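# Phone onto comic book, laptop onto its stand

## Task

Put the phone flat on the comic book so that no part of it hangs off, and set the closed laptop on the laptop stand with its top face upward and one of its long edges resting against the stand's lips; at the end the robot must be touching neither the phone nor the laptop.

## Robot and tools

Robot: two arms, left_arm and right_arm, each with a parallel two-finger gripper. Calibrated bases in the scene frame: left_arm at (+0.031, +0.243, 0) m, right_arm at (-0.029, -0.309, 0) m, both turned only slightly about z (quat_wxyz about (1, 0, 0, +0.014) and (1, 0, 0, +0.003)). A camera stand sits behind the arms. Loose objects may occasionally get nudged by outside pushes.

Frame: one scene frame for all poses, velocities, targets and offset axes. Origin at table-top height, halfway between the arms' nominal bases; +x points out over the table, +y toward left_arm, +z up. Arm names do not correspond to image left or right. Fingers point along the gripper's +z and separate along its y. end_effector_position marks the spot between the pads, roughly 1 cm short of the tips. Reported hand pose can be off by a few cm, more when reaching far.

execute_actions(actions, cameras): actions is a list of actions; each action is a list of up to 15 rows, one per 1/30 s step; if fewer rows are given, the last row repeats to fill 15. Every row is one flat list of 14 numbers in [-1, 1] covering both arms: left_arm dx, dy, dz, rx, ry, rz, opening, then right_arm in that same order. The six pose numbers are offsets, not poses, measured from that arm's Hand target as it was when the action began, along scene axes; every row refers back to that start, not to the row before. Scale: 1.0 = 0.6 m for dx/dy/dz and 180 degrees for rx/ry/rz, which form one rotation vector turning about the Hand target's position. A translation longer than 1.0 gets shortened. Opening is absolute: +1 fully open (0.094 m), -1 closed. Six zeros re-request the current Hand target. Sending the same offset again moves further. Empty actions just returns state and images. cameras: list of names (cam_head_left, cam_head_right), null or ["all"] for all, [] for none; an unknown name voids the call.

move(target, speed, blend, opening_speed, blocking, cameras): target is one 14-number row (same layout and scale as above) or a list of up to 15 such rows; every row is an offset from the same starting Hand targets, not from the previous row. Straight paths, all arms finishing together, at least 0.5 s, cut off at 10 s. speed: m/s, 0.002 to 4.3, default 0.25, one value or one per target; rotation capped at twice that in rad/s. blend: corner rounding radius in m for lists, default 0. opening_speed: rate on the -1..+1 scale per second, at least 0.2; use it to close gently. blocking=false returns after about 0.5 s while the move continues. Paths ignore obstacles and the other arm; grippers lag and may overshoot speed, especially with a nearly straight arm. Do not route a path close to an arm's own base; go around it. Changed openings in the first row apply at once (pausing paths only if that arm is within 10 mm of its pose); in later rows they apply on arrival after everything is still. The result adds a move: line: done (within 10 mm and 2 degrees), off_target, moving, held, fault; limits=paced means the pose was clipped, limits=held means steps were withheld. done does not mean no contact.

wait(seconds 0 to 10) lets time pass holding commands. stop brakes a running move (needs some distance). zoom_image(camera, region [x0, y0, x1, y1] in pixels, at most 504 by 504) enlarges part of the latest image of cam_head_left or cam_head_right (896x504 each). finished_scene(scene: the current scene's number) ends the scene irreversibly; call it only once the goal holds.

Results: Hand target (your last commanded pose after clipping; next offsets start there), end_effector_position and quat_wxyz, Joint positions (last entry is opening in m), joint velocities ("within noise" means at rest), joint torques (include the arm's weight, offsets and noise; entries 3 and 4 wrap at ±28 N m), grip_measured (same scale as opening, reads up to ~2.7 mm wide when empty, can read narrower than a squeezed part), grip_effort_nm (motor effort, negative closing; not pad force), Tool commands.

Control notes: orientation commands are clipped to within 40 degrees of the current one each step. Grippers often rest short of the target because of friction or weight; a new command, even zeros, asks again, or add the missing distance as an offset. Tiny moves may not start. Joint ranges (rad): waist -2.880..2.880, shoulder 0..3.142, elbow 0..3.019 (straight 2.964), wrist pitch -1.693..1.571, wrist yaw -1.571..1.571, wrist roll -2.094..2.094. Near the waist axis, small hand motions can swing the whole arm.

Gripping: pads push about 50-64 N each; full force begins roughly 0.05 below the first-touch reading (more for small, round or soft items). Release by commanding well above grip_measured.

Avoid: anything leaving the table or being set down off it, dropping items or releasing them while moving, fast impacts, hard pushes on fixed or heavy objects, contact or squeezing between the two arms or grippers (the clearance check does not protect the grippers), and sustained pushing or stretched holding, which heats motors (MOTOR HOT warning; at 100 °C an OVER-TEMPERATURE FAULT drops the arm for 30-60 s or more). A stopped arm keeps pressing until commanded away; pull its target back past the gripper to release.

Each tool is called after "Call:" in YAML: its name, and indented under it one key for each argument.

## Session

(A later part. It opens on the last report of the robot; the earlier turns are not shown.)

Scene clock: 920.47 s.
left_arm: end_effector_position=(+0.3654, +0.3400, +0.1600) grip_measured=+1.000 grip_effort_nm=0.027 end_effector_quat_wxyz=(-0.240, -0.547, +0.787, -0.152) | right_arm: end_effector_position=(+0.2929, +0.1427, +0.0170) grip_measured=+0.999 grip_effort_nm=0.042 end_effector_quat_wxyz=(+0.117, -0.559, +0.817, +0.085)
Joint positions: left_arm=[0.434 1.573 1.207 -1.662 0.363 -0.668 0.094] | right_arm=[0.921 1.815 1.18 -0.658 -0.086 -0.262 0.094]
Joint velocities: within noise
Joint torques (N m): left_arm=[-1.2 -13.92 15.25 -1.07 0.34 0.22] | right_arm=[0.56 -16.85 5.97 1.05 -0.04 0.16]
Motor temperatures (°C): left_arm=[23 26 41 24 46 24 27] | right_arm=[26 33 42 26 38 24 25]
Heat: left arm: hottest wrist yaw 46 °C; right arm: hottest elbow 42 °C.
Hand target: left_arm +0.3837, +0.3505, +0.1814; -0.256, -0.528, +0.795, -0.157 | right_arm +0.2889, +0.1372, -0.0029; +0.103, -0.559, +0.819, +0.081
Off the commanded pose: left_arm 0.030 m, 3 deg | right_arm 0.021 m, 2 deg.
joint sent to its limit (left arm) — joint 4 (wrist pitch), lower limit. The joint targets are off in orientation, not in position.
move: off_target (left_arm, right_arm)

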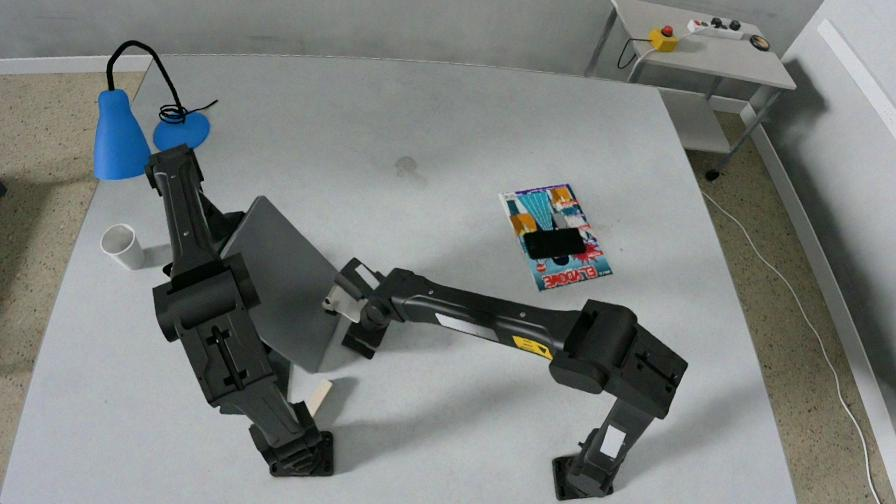

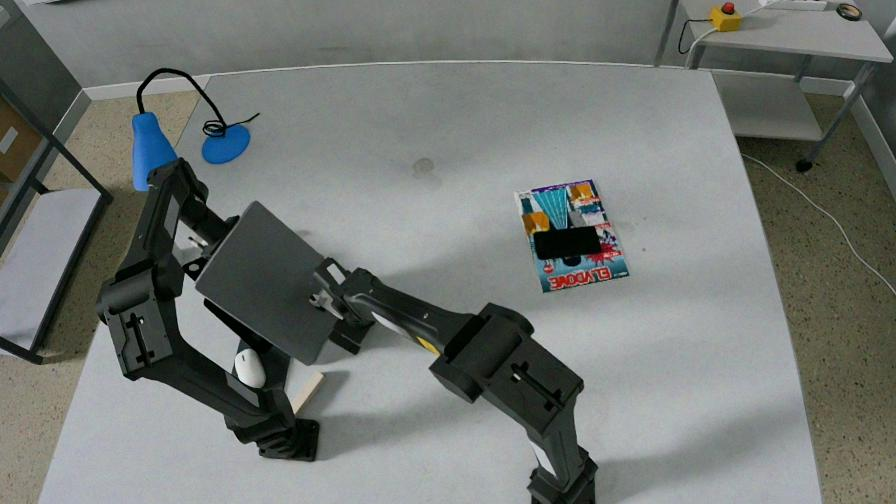

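Call:
move:
  target:
    - [0.05,0.13,-0.02,0,0,0,1,0,0,-0.0,0,0,0,1]
    - [0.05,0.15,0.1,0,0,0,1,0,0,-0.0,0,0,0,1]
  speed: 0.08

Call:
zoom_image:
  camera: "cam_head_left"
  region: [190, 150, 410, 420]

Call:
zoom_image:
  camera: "cam_head_right"
  region: [160, 150, 380, 420]

Scene clock: 925.37 s.
left_arm: end_effector_position=(+0.4035, +0.4259, +0.2119) grip_measured=+1.000 grip_effort_nm=0.027 end_effector_quat_wxyz=(-0.131, -0.558, +0.804, -0.158) | right_arm: end_effector_position=(+0.2924, +0.1395, +0.0152) grip_measured=+0.999 grip_effort_nm=0.042 end_effector_quat_wxyz=(+0.114, -0.561, +0.816, +0.082)
Joint positions: left_arm=[0.561 1.595 1.424 -1.668 0.319 -0.581 0.094] | right_arm=[0.919 1.815 1.176 -0.662 -0.082 -0.269 0.094]
Joint velocities: within noise
Joint torques (N m): left_arm=[-0.03 -17.03 15.73 -0.57 0.13 -0.06] | right_arm=[0.67 -16.85 6.28 1.17 -0.2 0.22]
Motor temperatures (°C): left_arm=[23 27 41 24 45 24 27] | right_arm=[26 33 41 26 37 24 25]
Heat: left arm: hottest wrist yaw 45 °C; right arm: hottest elbow 41 °C.
Hand target: left_arm +0.4137, +0.4405, +0.2413; -0.257, -0.528, +0.794, -0.157 | right_arm +0.2888, +0.1372, -0.0028; +0.103, -0.559, +0.819, +0.081
Off the commanded pose: left_arm 0.034 m, 15 deg | right_arm 0.019 m, 1 deg.
joint sent to its limit (left arm) — joint 4 (wrist pitch), lower limit. The joint targets are off in orientation, not in position.
move: off_target (left_arm, right_arm)

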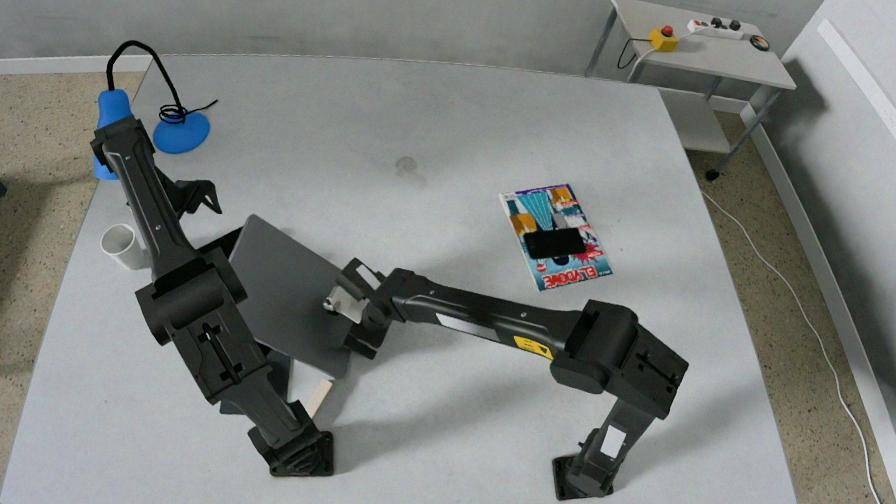

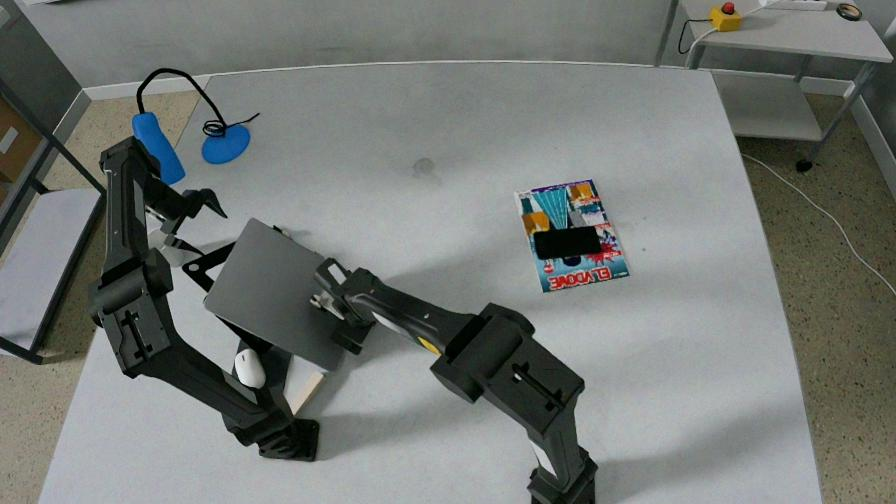

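Scaled by 1.867.

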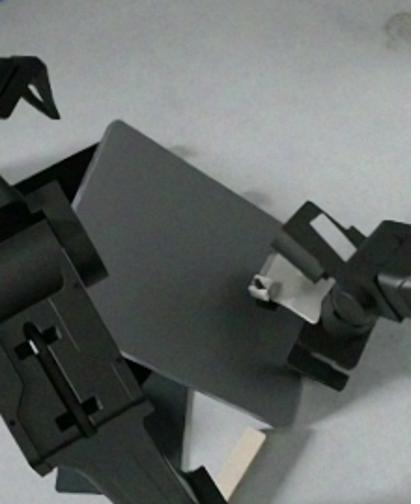

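Scaled by 1.867.

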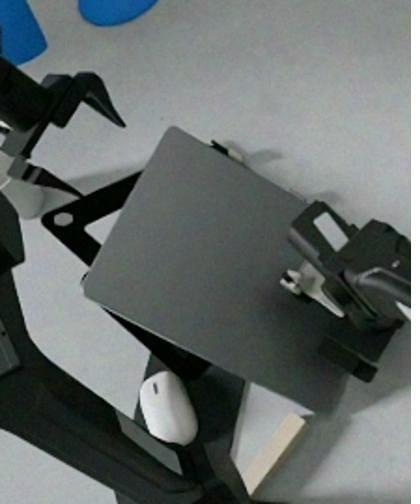

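Call:
move:
  target:
    - [0,0,0,0,0,0,1,-0.02,-0.05,0,0.099,-0.05,0,1]
    - [0,0,0,0,0,0,1,0.06,0.14,0,0.099,-0.05,0,1]
    - [0,0,0,0,0,0,1,0.06,0.14,0.2,0.099,-0.05,0,1]
  speed: 0.1

Call:
zoom_image:
  camera: "cam_head_left"
  region: [190, 150, 410, 420]

Call:
zoom_image:
  camera: "cam_head_right"
  region: [160, 150, 380, 420]

Scene clock: 937.50 s.
left_arm: end_effector_position=(+0.4035, +0.4259, +0.2119) grip_measured=+1.000 grip_effort_nm=0.022 end_effector_quat_wxyz=(-0.132, -0.558, +0.804, -0.158) | right_arm: end_effector_position=(+0.3024, +0.1777, +0.0586) grip_measured=+0.999 grip_effort_nm=0.042 end_effector_quat_wxyz=(+0.195, -0.551, +0.799, +0.138)
Joint positions: left_arm=[0.561 1.595 1.424 -1.668 0.319 -0.582 0.094] | right_arm=[0.931 1.759 1.175 -0.522 -0.13 -0.241 0.094]
Joint velocities: within noise
Joint torques (N m): left_arm=[-0.21 -16.67 15.84 -0.49 0.19 -0.07] | right_arm=[1.38 -21.19 14.64 1.1 -0.17 0.36]
Motor temperatures (°C): left_arm=[23 27 42 24 43 24 27] | right_arm=[26 34 41 26 36 24 25]
Heat: left arm: hottest wrist yaw 43 °C; right arm: hottest elbow 41 °C.
Hand target: left_arm +0.4137, +0.4405, +0.2413; -0.257, -0.528, +0.794, -0.157 | right_arm +0.3248, +0.2212, +0.1171; +0.252, -0.541, +0.786, +0.163
Off the commanded pose: left_arm 0.034 m, 15 deg | right_arm 0.076 m, 7 deg.
joint sent to its limit (left arm) — joint 4 (wrist pitch), lower limit. The joint targets are off in orientation, not in position.
move: off_target (left_arm, right_arm)

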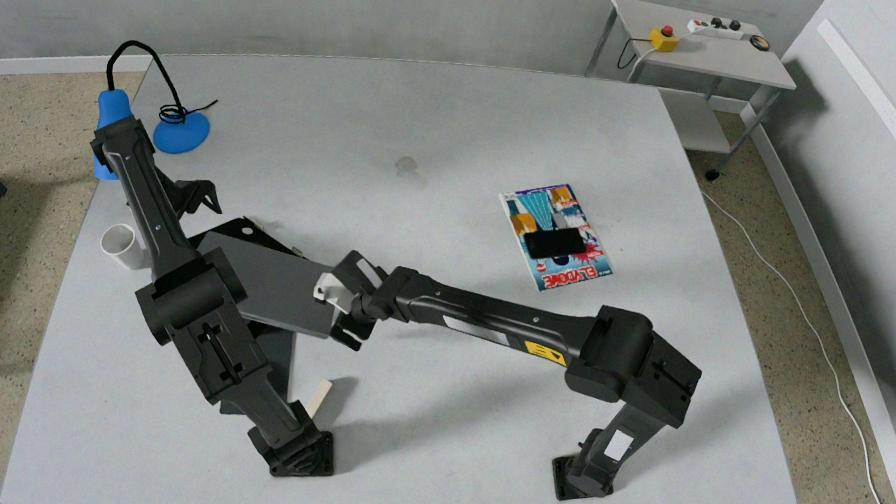

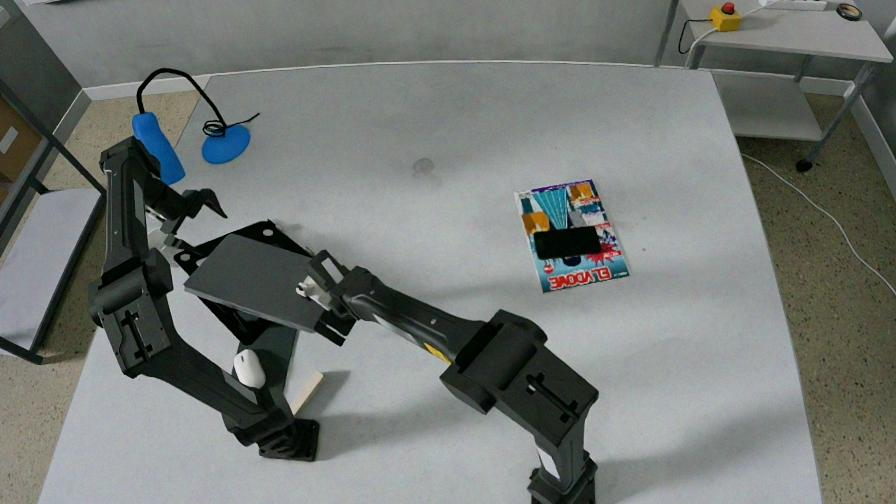

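Scaled by 1.867.

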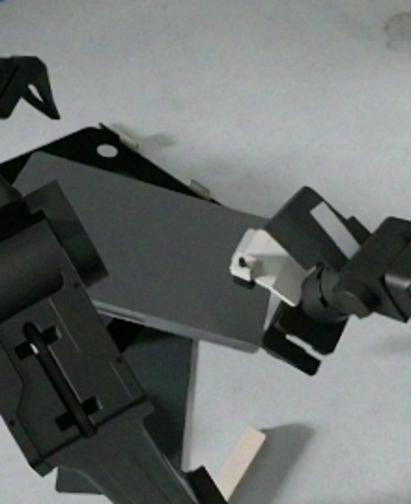

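Scaled by 1.867.

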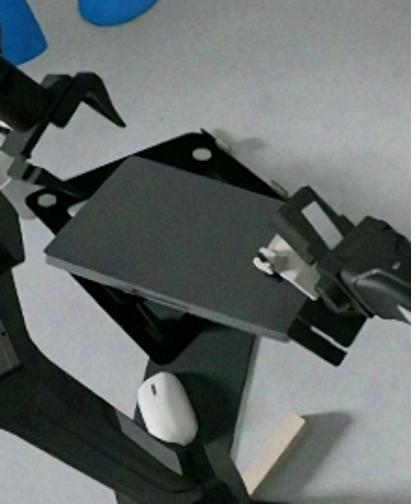

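Call:
move:
  target: [0,0,0.05,0,0,0,1,0.04,0.12,0.04,0,0,0,1]
  speed: 0.1

Call:
zoom_image:
  camera: "cam_head_left"
  region: [190, 150, 410, 420]

Call:
zoom_image:
  camera: "cam_head_right"
  region: [160, 150, 380, 420]

Scene clock: 943.37 s.
left_arm: end_effector_position=(+0.4047, +0.4270, +0.2372) grip_measured=+1.000 grip_effort_nm=0.027 end_effector_quat_wxyz=(-0.100, -0.566, +0.803, -0.159) | right_arm: end_effector_position=(+0.3233, +0.2444, +0.0966) grip_measured=+0.999 grip_effort_nm=0.042 end_effector_quat_wxyz=(+0.199, -0.560, +0.792, +0.138)
Joint positions: left_arm=[0.563 1.548 1.445 -1.668 0.322 -0.603 0.094] | right_arm=[0.969 1.86 1.434 -0.667 -0.116 -0.229 0.094]
Joint velocities: within noise
Joint torques (N m): left_arm=[-0.5 -16.97 16.28 -0.61 0.31 -0.04] | right_arm=[1.2 -19.9 16.66 1.89 0.06 0.53]
Motor temperatures (°C): left_arm=[23 27 43 24 42 24 26] | right_arm=[26 35 43 26 36 24 25]
Heat: left arm: hottest elbow 43 °C; right arm: hottest elbow 43 °C.
Hand target: left_arm +0.4137, +0.4405, +0.2714; -0.256, -0.528, +0.795, -0.156 | right_arm +0.3488, +0.2932, +0.1410; +0.252, -0.541, +0.786, +0.163
Off the commanded pose: left_arm 0.038 m, 19 deg | right_arm 0.071 m, 7 deg.
joint sent to its limit (left arm) — joint 4 (wrist pitch), lower limit. The joint targets are off in orientation, not in position.
move: off_target (left_arm, right_arm)

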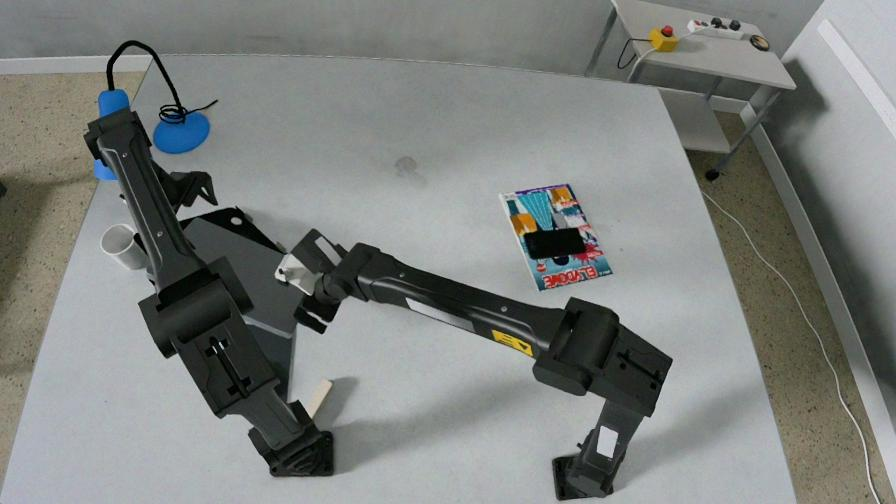

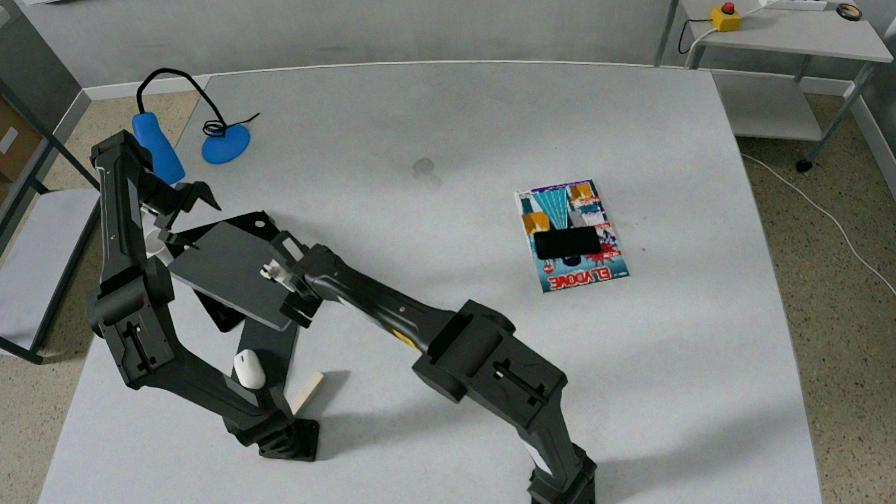

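Scaled by 1.867.

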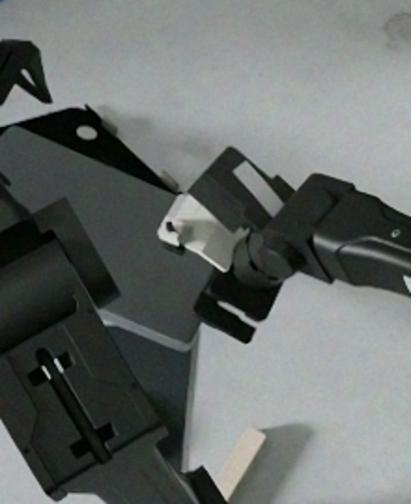

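Scaled by 1.867.

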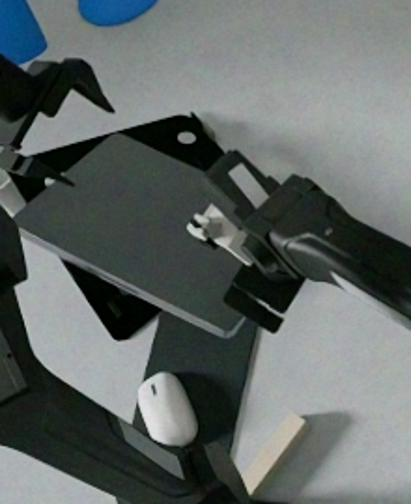

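Call:
move:
  target:
    - [-0.1,0.0,0.12,0,0,0,-1,0,0,0,0,0,0,1]
    - [-0.36,-0.02,0.1,0.153,-0.398,-0.434,-1,-0.048,-0.097,-0.085,0,0,0,1]
  speed: [0.2,0.2]

Call:
zoom_image:
  camera: "cam_head_left"
  region: [130, 150, 410, 420]

Call:
zoom_image:
  camera: "cam_head_right"
  region: [130, 150, 380, 420]

Scene clock: 960.70 s.
left_arm: end_effector_position=(+0.2031, +0.4318, +0.3322) grip_measured=-0.981 grip_effort_nm=-0.994 end_effector_quat_wxyz=(+0.295, +0.175, +0.939, +0.001) | right_arm: end_effector_position=(+0.3186, +0.2374, +0.0803) grip_measured=+0.999 grip_effort_nm=0.042 end_effector_quat_wxyz=(+0.241, -0.546, +0.787, +0.158)
Joint positions: left_arm=[1.192 0.897 1.11 -1.67 0.59 1.555 0.001] | right_arm=[0.969 1.826 1.299 -0.469 -0.116 -0.205 0.094]
Joint velocities: within noise
Joint torques (N m): left_arm=[-0.03 -5.71 9.29 0.23 0.52 0.1] | right_arm=[0.26 -22.53 7.01 1.5 -0.09 0.2]
Motor temperatures (°C): left_arm=[23 27 42 24 41 24 27] | right_arm=[26 34 49 26 35 24 25]
Heat: left arm: hottest elbow 42 °C; right arm: hottest elbow 49 °C.
Hand target: left_arm +0.1976, +0.4285, +0.3314; +0.294, +0.189, +0.935, -0.060 | right_arm +0.3200, +0.2350, +0.0900; +0.252, -0.541, +0.786, +0.163
Off the commanded pose: left_arm 0.006 m, 7 deg | right_arm 0.010 m, 1 deg.
joint sent to its limit (left arm) — joint 4 (wrist pitch), lower limit. The joint targets are off in orientation, not in position.
move: off_target (left_arm)

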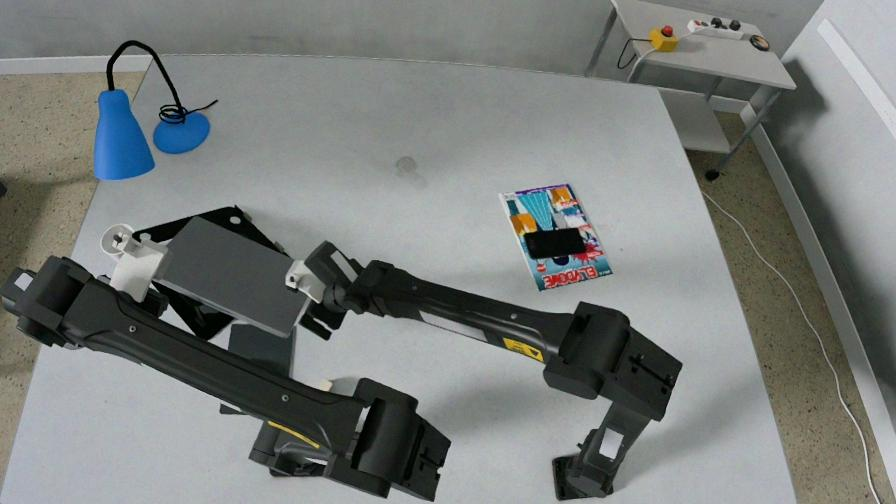

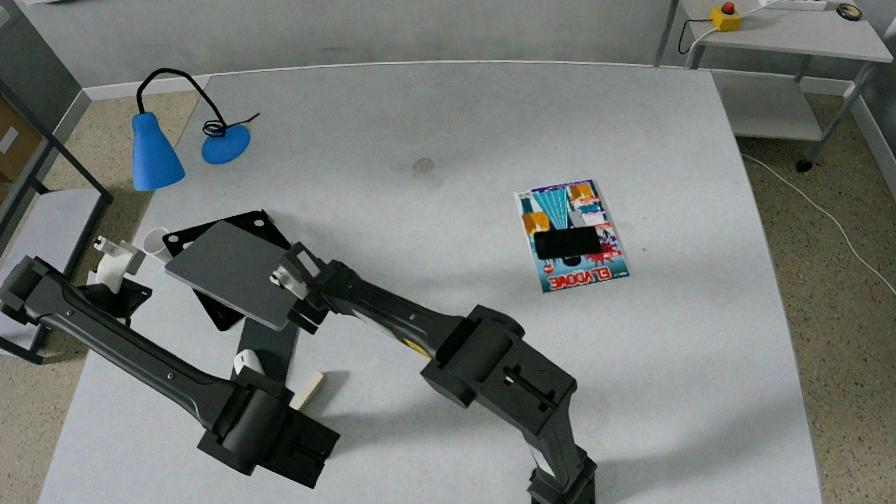

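Scaled by 1.800.

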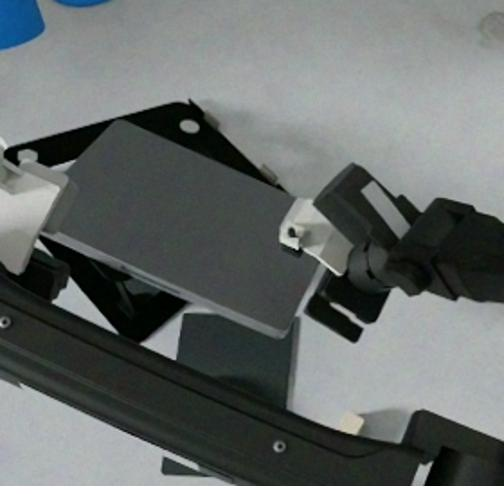

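Scaled by 1.867.

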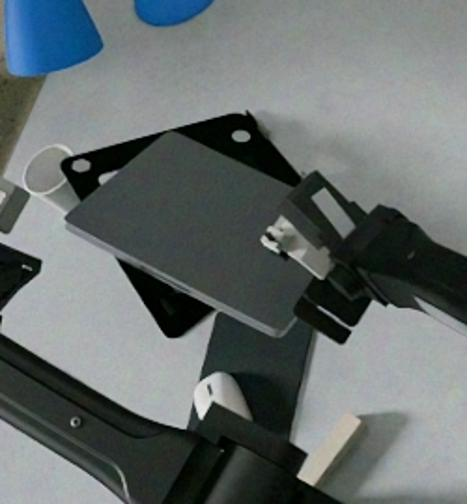

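Call:
move:
  target:
    - [0.05,0.17,-0.1,0,0,0,-1,0,0,0,0,0,0,1]
    - [0.07,0.17,-0.28,0,0,0,-1,0,0,0,0,0,0,1]
  speed: [0.2,0.15]

Call:
zoom_image:
  camera: "cam_head_left"
  region: [80, 150, 360, 420]

Call:
zoom_image:
  camera: "cam_head_right"
  region: [80, 150, 360, 420]

Scene clock: 971.37 s.
left_arm: end_effector_position=(+0.2347, +0.5335, +0.1677) grip_measured=-0.981 grip_effort_nm=-0.994 end_effector_quat_wxyz=(+0.293, +0.187, +0.936, -0.055) | right_arm: end_effector_position=(+0.3186, +0.2374, +0.0803) grip_measured=+0.999 grip_effort_nm=0.037 end_effector_quat_wxyz=(+0.241, -0.546, +0.787, +0.158)
Joint positions: left_arm=[1.214 1.31 0.965 -1.264 0.604 1.648 0.001] | right_arm=[0.969 1.826 1.299 -0.469 -0.116 -0.205 0.094]
Joint velocities: within noise
Joint torques (N m): left_arm=[-2.73 -9.52 8.88 0.42 0.54 -0.06] | right_arm=[0.21 -22.59 6.99 1.54 -0.09 0.21]
Motor temperatures (°C): left_arm=[23 27 41 24 40 24 27] | right_arm=[26 34 47 26 34 24 25]
Heat: left arm: hottest elbow 41 °C; right arm: hottest elbow 47 °C.
Hand target: left_arm +0.2396, +0.5305, +0.1633; +0.294, +0.189, +0.935, -0.060 | right_arm +0.3200, +0.2349, +0.0899; +0.252, -0.541, +0.786, +0.163
Off the commanded pose: left_arm 0.007 m, 1 deg | right_arm 0.010 m, 1 deg.
move: done

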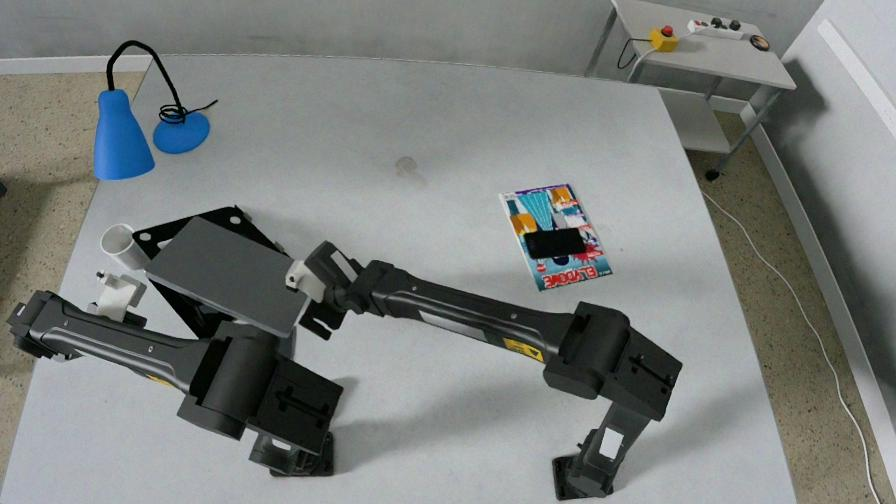

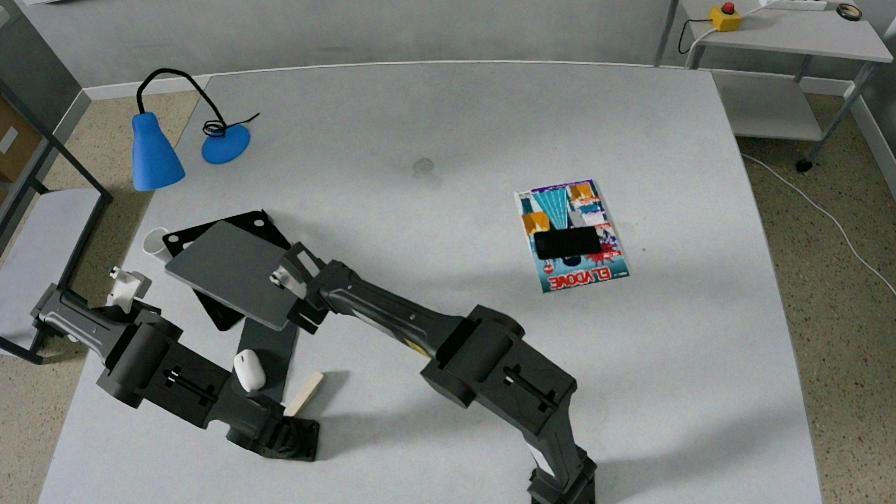

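Scaled by 1.800.

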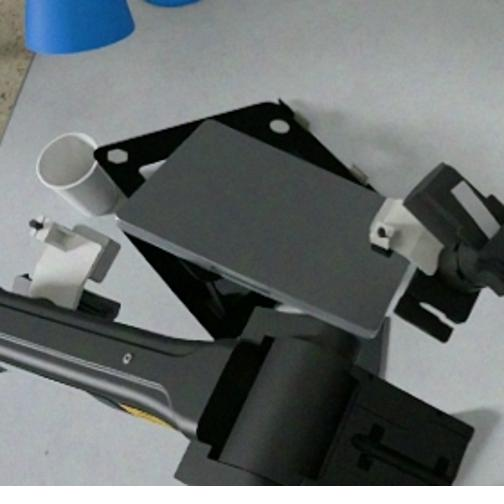

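Scaled by 1.800.

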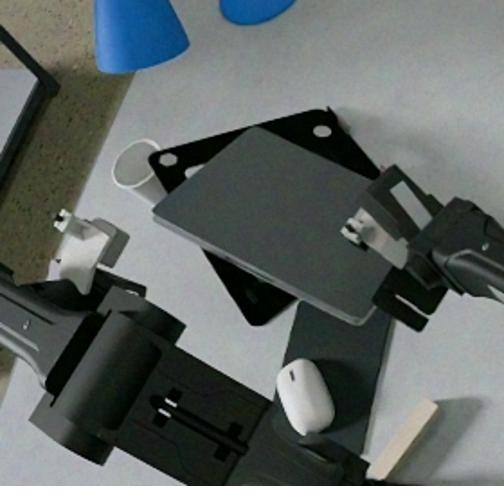

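Call:
move:
  target:
    - [0.0,-0.08,-0.03,0,0,0,-1,0,0,0,0,0,0,1]
    - [0.2,-0.14,-0.04,0,0,0,-1,0,0,0,0,0,0,1]
  speed: [0.15,0.08]

Call:
zoom_image:
  camera: "cam_head_left"
  region: [80, 150, 360, 420]

Call:
zoom_image:
  camera: "cam_head_right"
  region: [80, 150, 360, 420]

Scene clock: 980.70 s.
left_arm: end_effector_position=(+0.3391, +0.4550, +0.1344) grip_measured=-0.981 grip_effort_nm=-0.989 end_effector_quat_wxyz=(+0.281, +0.168, +0.943, -0.058) | right_arm: end_effector_position=(+0.3186, +0.2374, +0.0803) grip_measured=+0.999 grip_effort_nm=0.046 end_effector_quat_wxyz=(+0.241, -0.546, +0.787, +0.158)
Joint positions: left_arm=[0.818 1.252 0.821 -0.92 0.544 1.138 0.001] | right_arm=[0.969 1.826 1.299 -0.469 -0.116 -0.205 0.094]
Joint velocities: within noise
Joint torques (N m): left_arm=[-5.36 -8.47 11.32 1.52 0.98 -0.11] | right_arm=[0.26 -22.53 7.01 1.54 -0.1 0.2]
Motor temperatures (°C): left_arm=[23 27 40 24 40 24 28] | right_arm=[26 35 45 26 34 24 25]
Heat: left arm: hottest elbow 40 °C; right arm: hottest elbow 45 °C.
Hand target: left_arm +0.3595, +0.4464, +0.1393; +0.294, +0.189, +0.935, -0.060 | right_arm +0.3200, +0.2349, +0.0899; +0.252, -0.541, +0.786, +0.163
Off the commanded pose: left_arm 0.023 m, 3 deg | right_arm 0.010 m, 1 deg.
move: off_target (left_arm)

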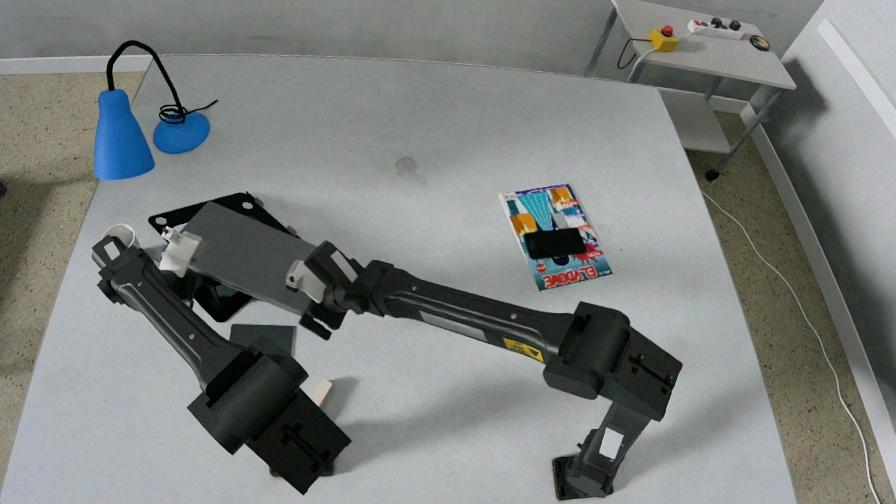

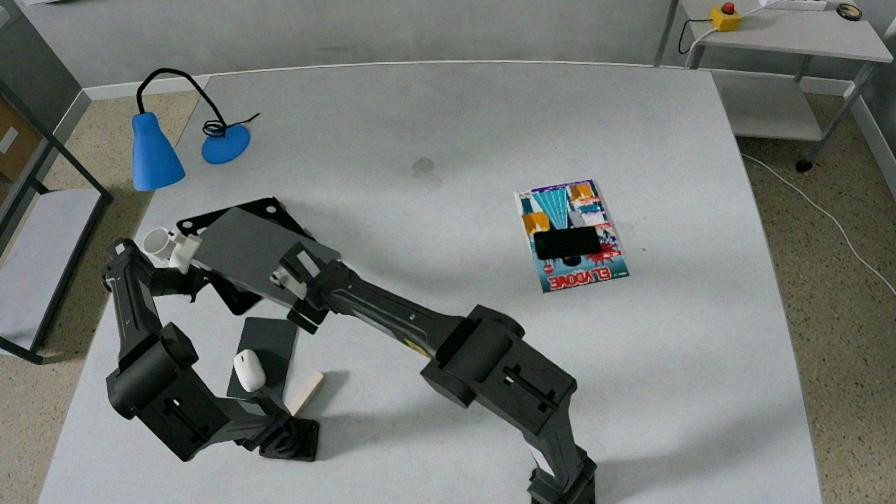

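Scaled by 1.800.

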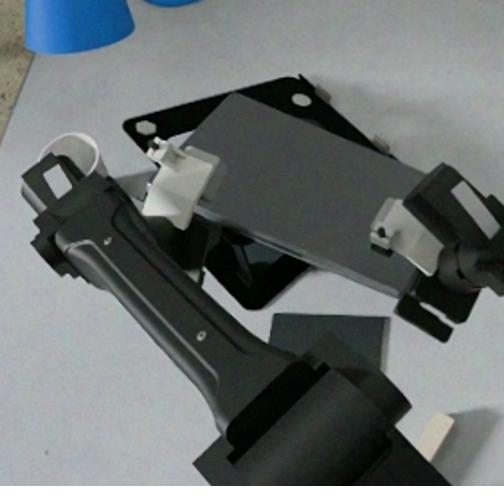

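Scaled by 1.800.

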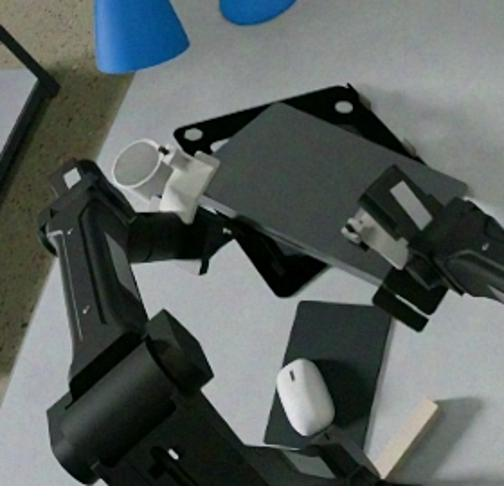

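Call:
move:
  target:
    - [-0.2,0.09,0.135,0,0,0,-1,0,0,0,0,0,0,1]
    - [-0.17,0.085,0.12,0.299,-0.268,-0.341,1,0,0,0,0,0,0,1]
    - [-0.108,0.056,0.078,0.299,-0.268,-0.341,1,0,0,0,0,0,0,1]
  speed: [0.15,0.25,0.15]

Call:
zoom_image:
  camera: "cam_head_left"
  region: [80, 150, 360, 420]

Call:
zoom_image:
  camera: "cam_head_right"
  region: [80, 150, 360, 420]

Scene clock: 1010.93 s.
left_arm: end_effector_position=(+0.2923, +0.4859, +0.1928) grip_measured=+0.998 grip_effort_nm=0.129 end_effector_quat_wxyz=(+0.520, +0.567, +0.462, +0.441) | right_arm: end_effector_position=(+0.3186, +0.2374, +0.0803) grip_measured=+0.999 grip_effort_nm=0.037 end_effector_quat_wxyz=(+0.241, -0.546, +0.787, +0.158)
Joint positions: left_arm=[1.224 1.213 0.432 0.293 1.419 2.074 0.094] | right_arm=[0.969 1.826 1.299 -0.469 -0.116 -0.205 0.094]
Joint velocities: within noise
Joint torques (N m): left_arm=[-2.78 -6.65 7.66 0.87 0.21 0.03] | right_arm=[0.21 -22.42 7.01 1.51 -0.1 0.21]
Motor temperatures (°C): left_arm=[23 27 39 24 39 24 28] | right_arm=[26 36 42 26 32 24 25]
Heat: left arm: hottest elbow 39 °C; right arm: hottest elbow 42 °C.
Hand target: left_arm +0.2948, +0.4800, +0.1861; +0.441, +0.719, +0.458, +0.281 | right_arm +0.3200, +0.2349, +0.0899; +0.252, -0.541, +0.786, +0.163
Off the commanded pose: left_arm 0.009 m, 27 deg | right_arm 0.010 m, 1 deg.
joint sent to its limit (left arm) — joint 6 (wrist roll), upper limit. The joint targets are off in orientation, not in position.
move: off_target (left_arm); target 2's new opening was sent with left_arm's hand 0.007 m and 30 deg from that target

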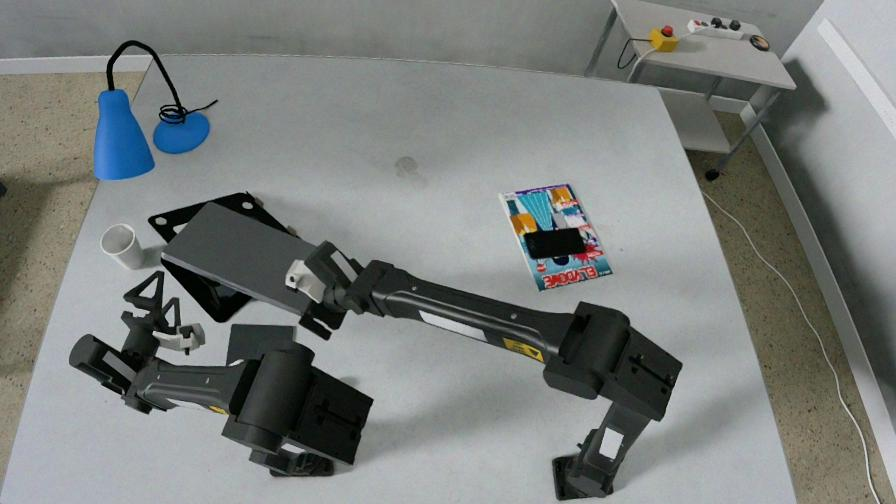

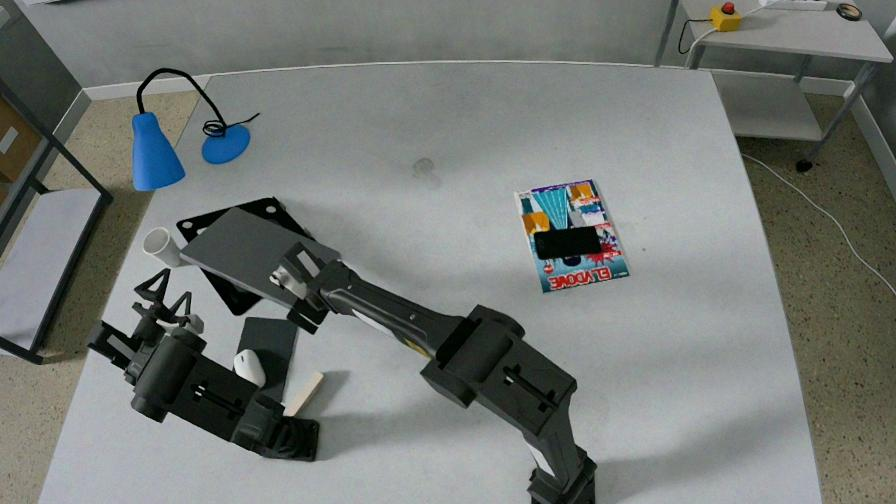

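Scaled by 1.800.

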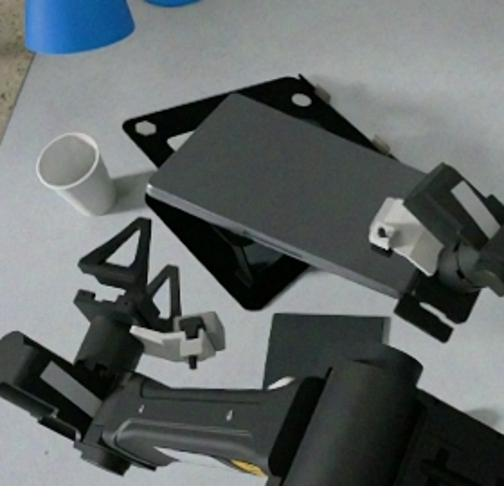

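Scaled by 1.800.

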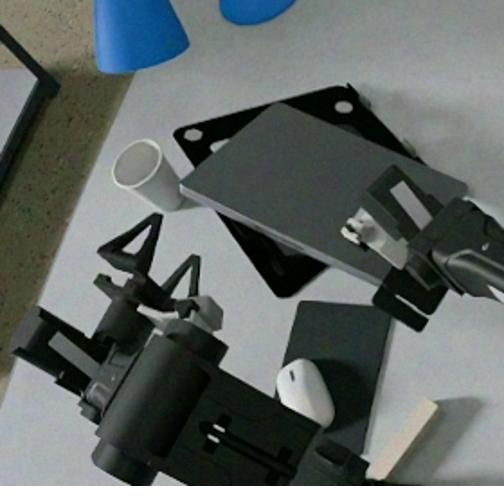

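Call:
move:
  target: [-0.018,-0.062,-0.02,0.098,-0.071,0.121,1,0,0,0,0,0,0,1]
  speed: 0.2

Call:
zoom_image:
  camera: "cam_head_left"
  region: [80, 150, 360, 420]

Call:
zoom_image:
  camera: "cam_head_right"
  region: [80, 150, 360, 420]

Scene clock: 1021.13 s.
left_arm: end_effector_position=(+0.2826, +0.4489, +0.1753) grip_measured=+0.998 grip_effort_nm=0.129 end_effector_quat_wxyz=(+0.354, +0.568, +0.506, +0.545) | right_arm: end_effector_position=(+0.3186, +0.2374, +0.0803) grip_measured=+0.999 grip_effort_nm=0.046 end_effector_quat_wxyz=(+0.241, -0.546, +0.787, +0.158)
Joint positions: left_arm=[1.117 0.873 0.19 0.4 0.975 2.074 0.094] | right_arm=[0.969 1.826 1.299 -0.469 -0.116 -0.205 0.094]
Joint velocities: within noise
Joint torques (N m): left_arm=[-2.37 -4.01 8.65 1.29 0.03 0.01] | right_arm=[0.21 -22.42 6.99 1.54 -0.09 0.2]
Motor temperatures (°C): left_arm=[23 27 39 24 39 24 27] | right_arm=[26 36 41 26 32 24 25]
Heat: left arm: hottest elbow 39 °C; right arm: hottest elbow 41 °C.
Hand target: left_arm +0.2840, +0.4428, +0.1741; +0.314, +0.643, +0.485, +0.503 | right_arm +0.3200, +0.2349, +0.0899; +0.252, -0.541, +0.786, +0.163
Off the commanded pose: left_arm 0.006 m, 11 deg | right_arm 0.010 m, 1 deg.
joint sent to its limit (left arm) — joint 6 (wrist roll), upper limit. The joint targets are off in orientation, not in position.
move: off_target (left_arm)

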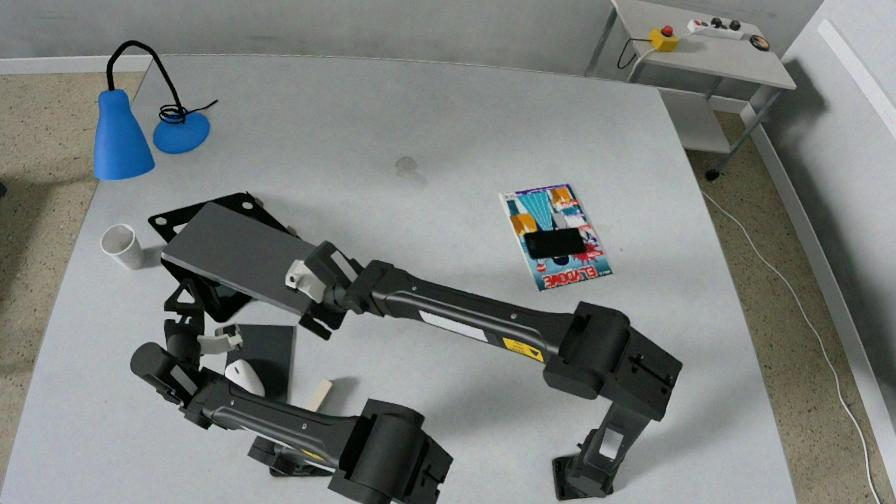

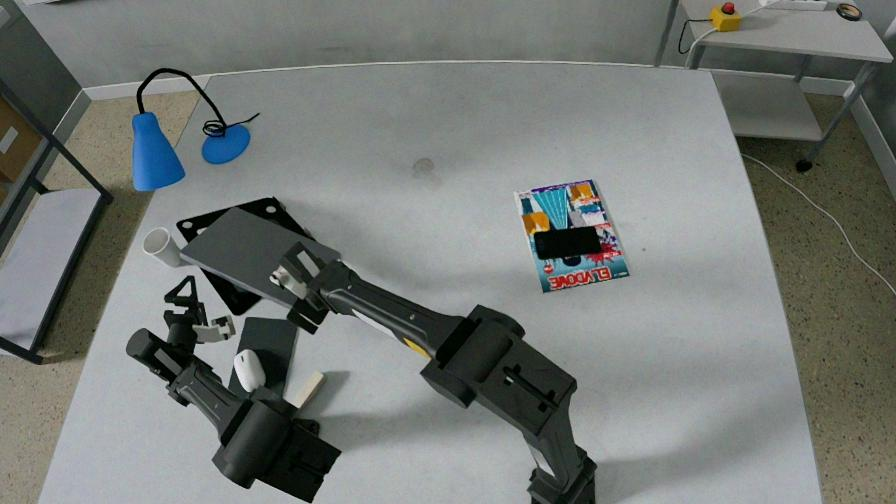

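Scaled by 1.800.

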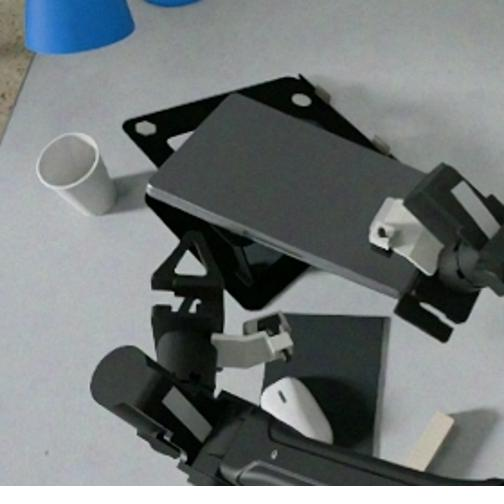

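Scaled by 1.800.

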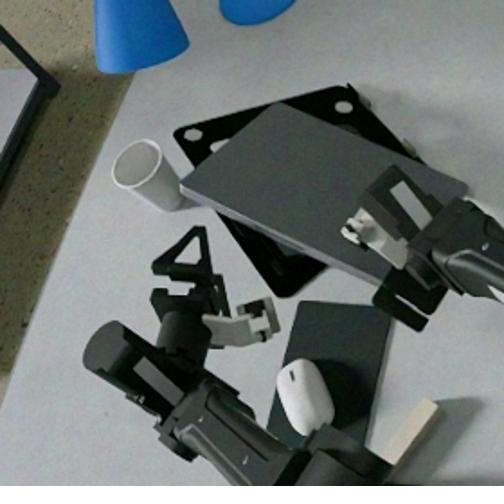

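Call:
move:
  target: [0.158,0.012,-0.045,0,0,0,1,0,0,0,0,0,0,1]
  speed: 0.06

Call:
zoom_image:
  camera: "cam_head_left"
  region: [80, 150, 360, 420]

Call:
zoom_image:
  camera: "cam_head_right"
  region: [80, 150, 360, 420]

Scene clock: 1027.30 s.
left_arm: end_effector_position=(+0.3586, +0.4368, +0.1229) grip_measured=+0.998 grip_effort_nm=0.134 end_effector_quat_wxyz=(+0.333, +0.607, +0.530, +0.489) | right_arm: end_effector_position=(+0.3186, +0.2374, +0.0803) grip_measured=+0.999 grip_effort_nm=0.042 end_effector_quat_wxyz=(+0.241, -0.546, +0.787, +0.158)
Joint positions: left_arm=[0.791 1.169 0.257 0.522 0.661 2.074 0.094] | right_arm=[0.969 1.826 1.299 -0.469 -0.116 -0.205 0.094]
Joint velocities: within noise
Joint torques (N m): left_arm=[-2.32 -5.71 13.01 2.48 0.04 -0.01] | right_arm=[0.32 -22.59 7.01 1.55 -0.1 0.2]
Motor temperatures (°C): left_arm=[23 26 39 24 38 24 27] | right_arm=[26 36 41 26 31 24 25]
Heat: left arm: hottest elbow 39 °C; right arm: hottest elbow 41 °C.
Hand target: left_arm +0.3788, +0.4500, +0.1472; +0.314, +0.643, +0.485, +0.503 | right_arm +0.3200, +0.2349, +0.0899; +0.252, -0.541, +0.786, +0.163
Off the commanded pose: left_arm 0.034 m, 7 deg | right_arm 0.010 m, 1 deg.
joint sent to its limit (left arm) — joint 6 (wrist roll), upper limit. The joint targets are off in orientation, not in position.
move: off_target (left_arm)

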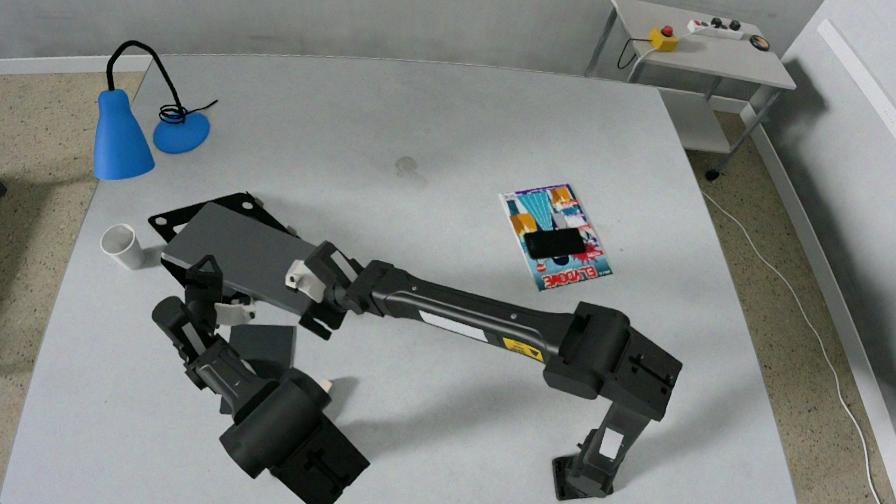

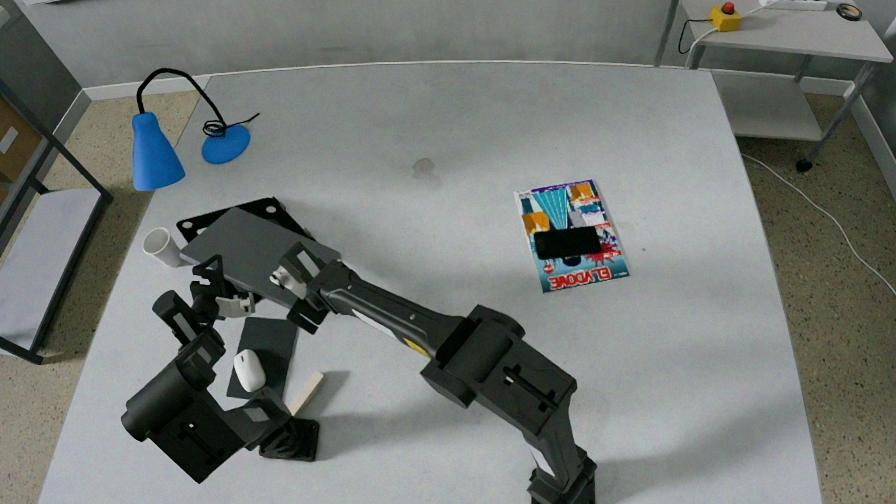

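Scaled by 1.800.

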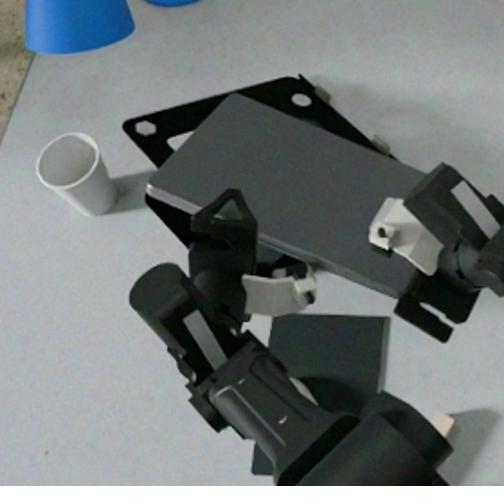

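Scaled by 1.800.

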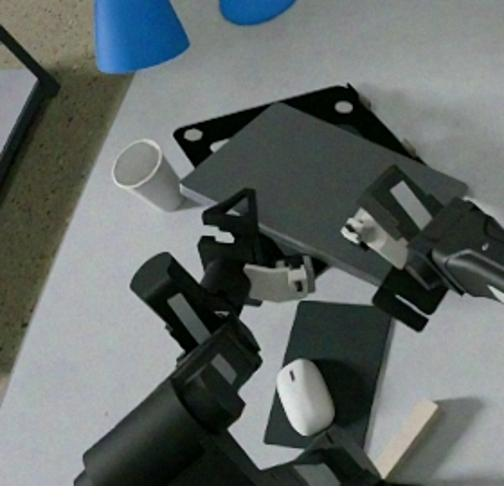

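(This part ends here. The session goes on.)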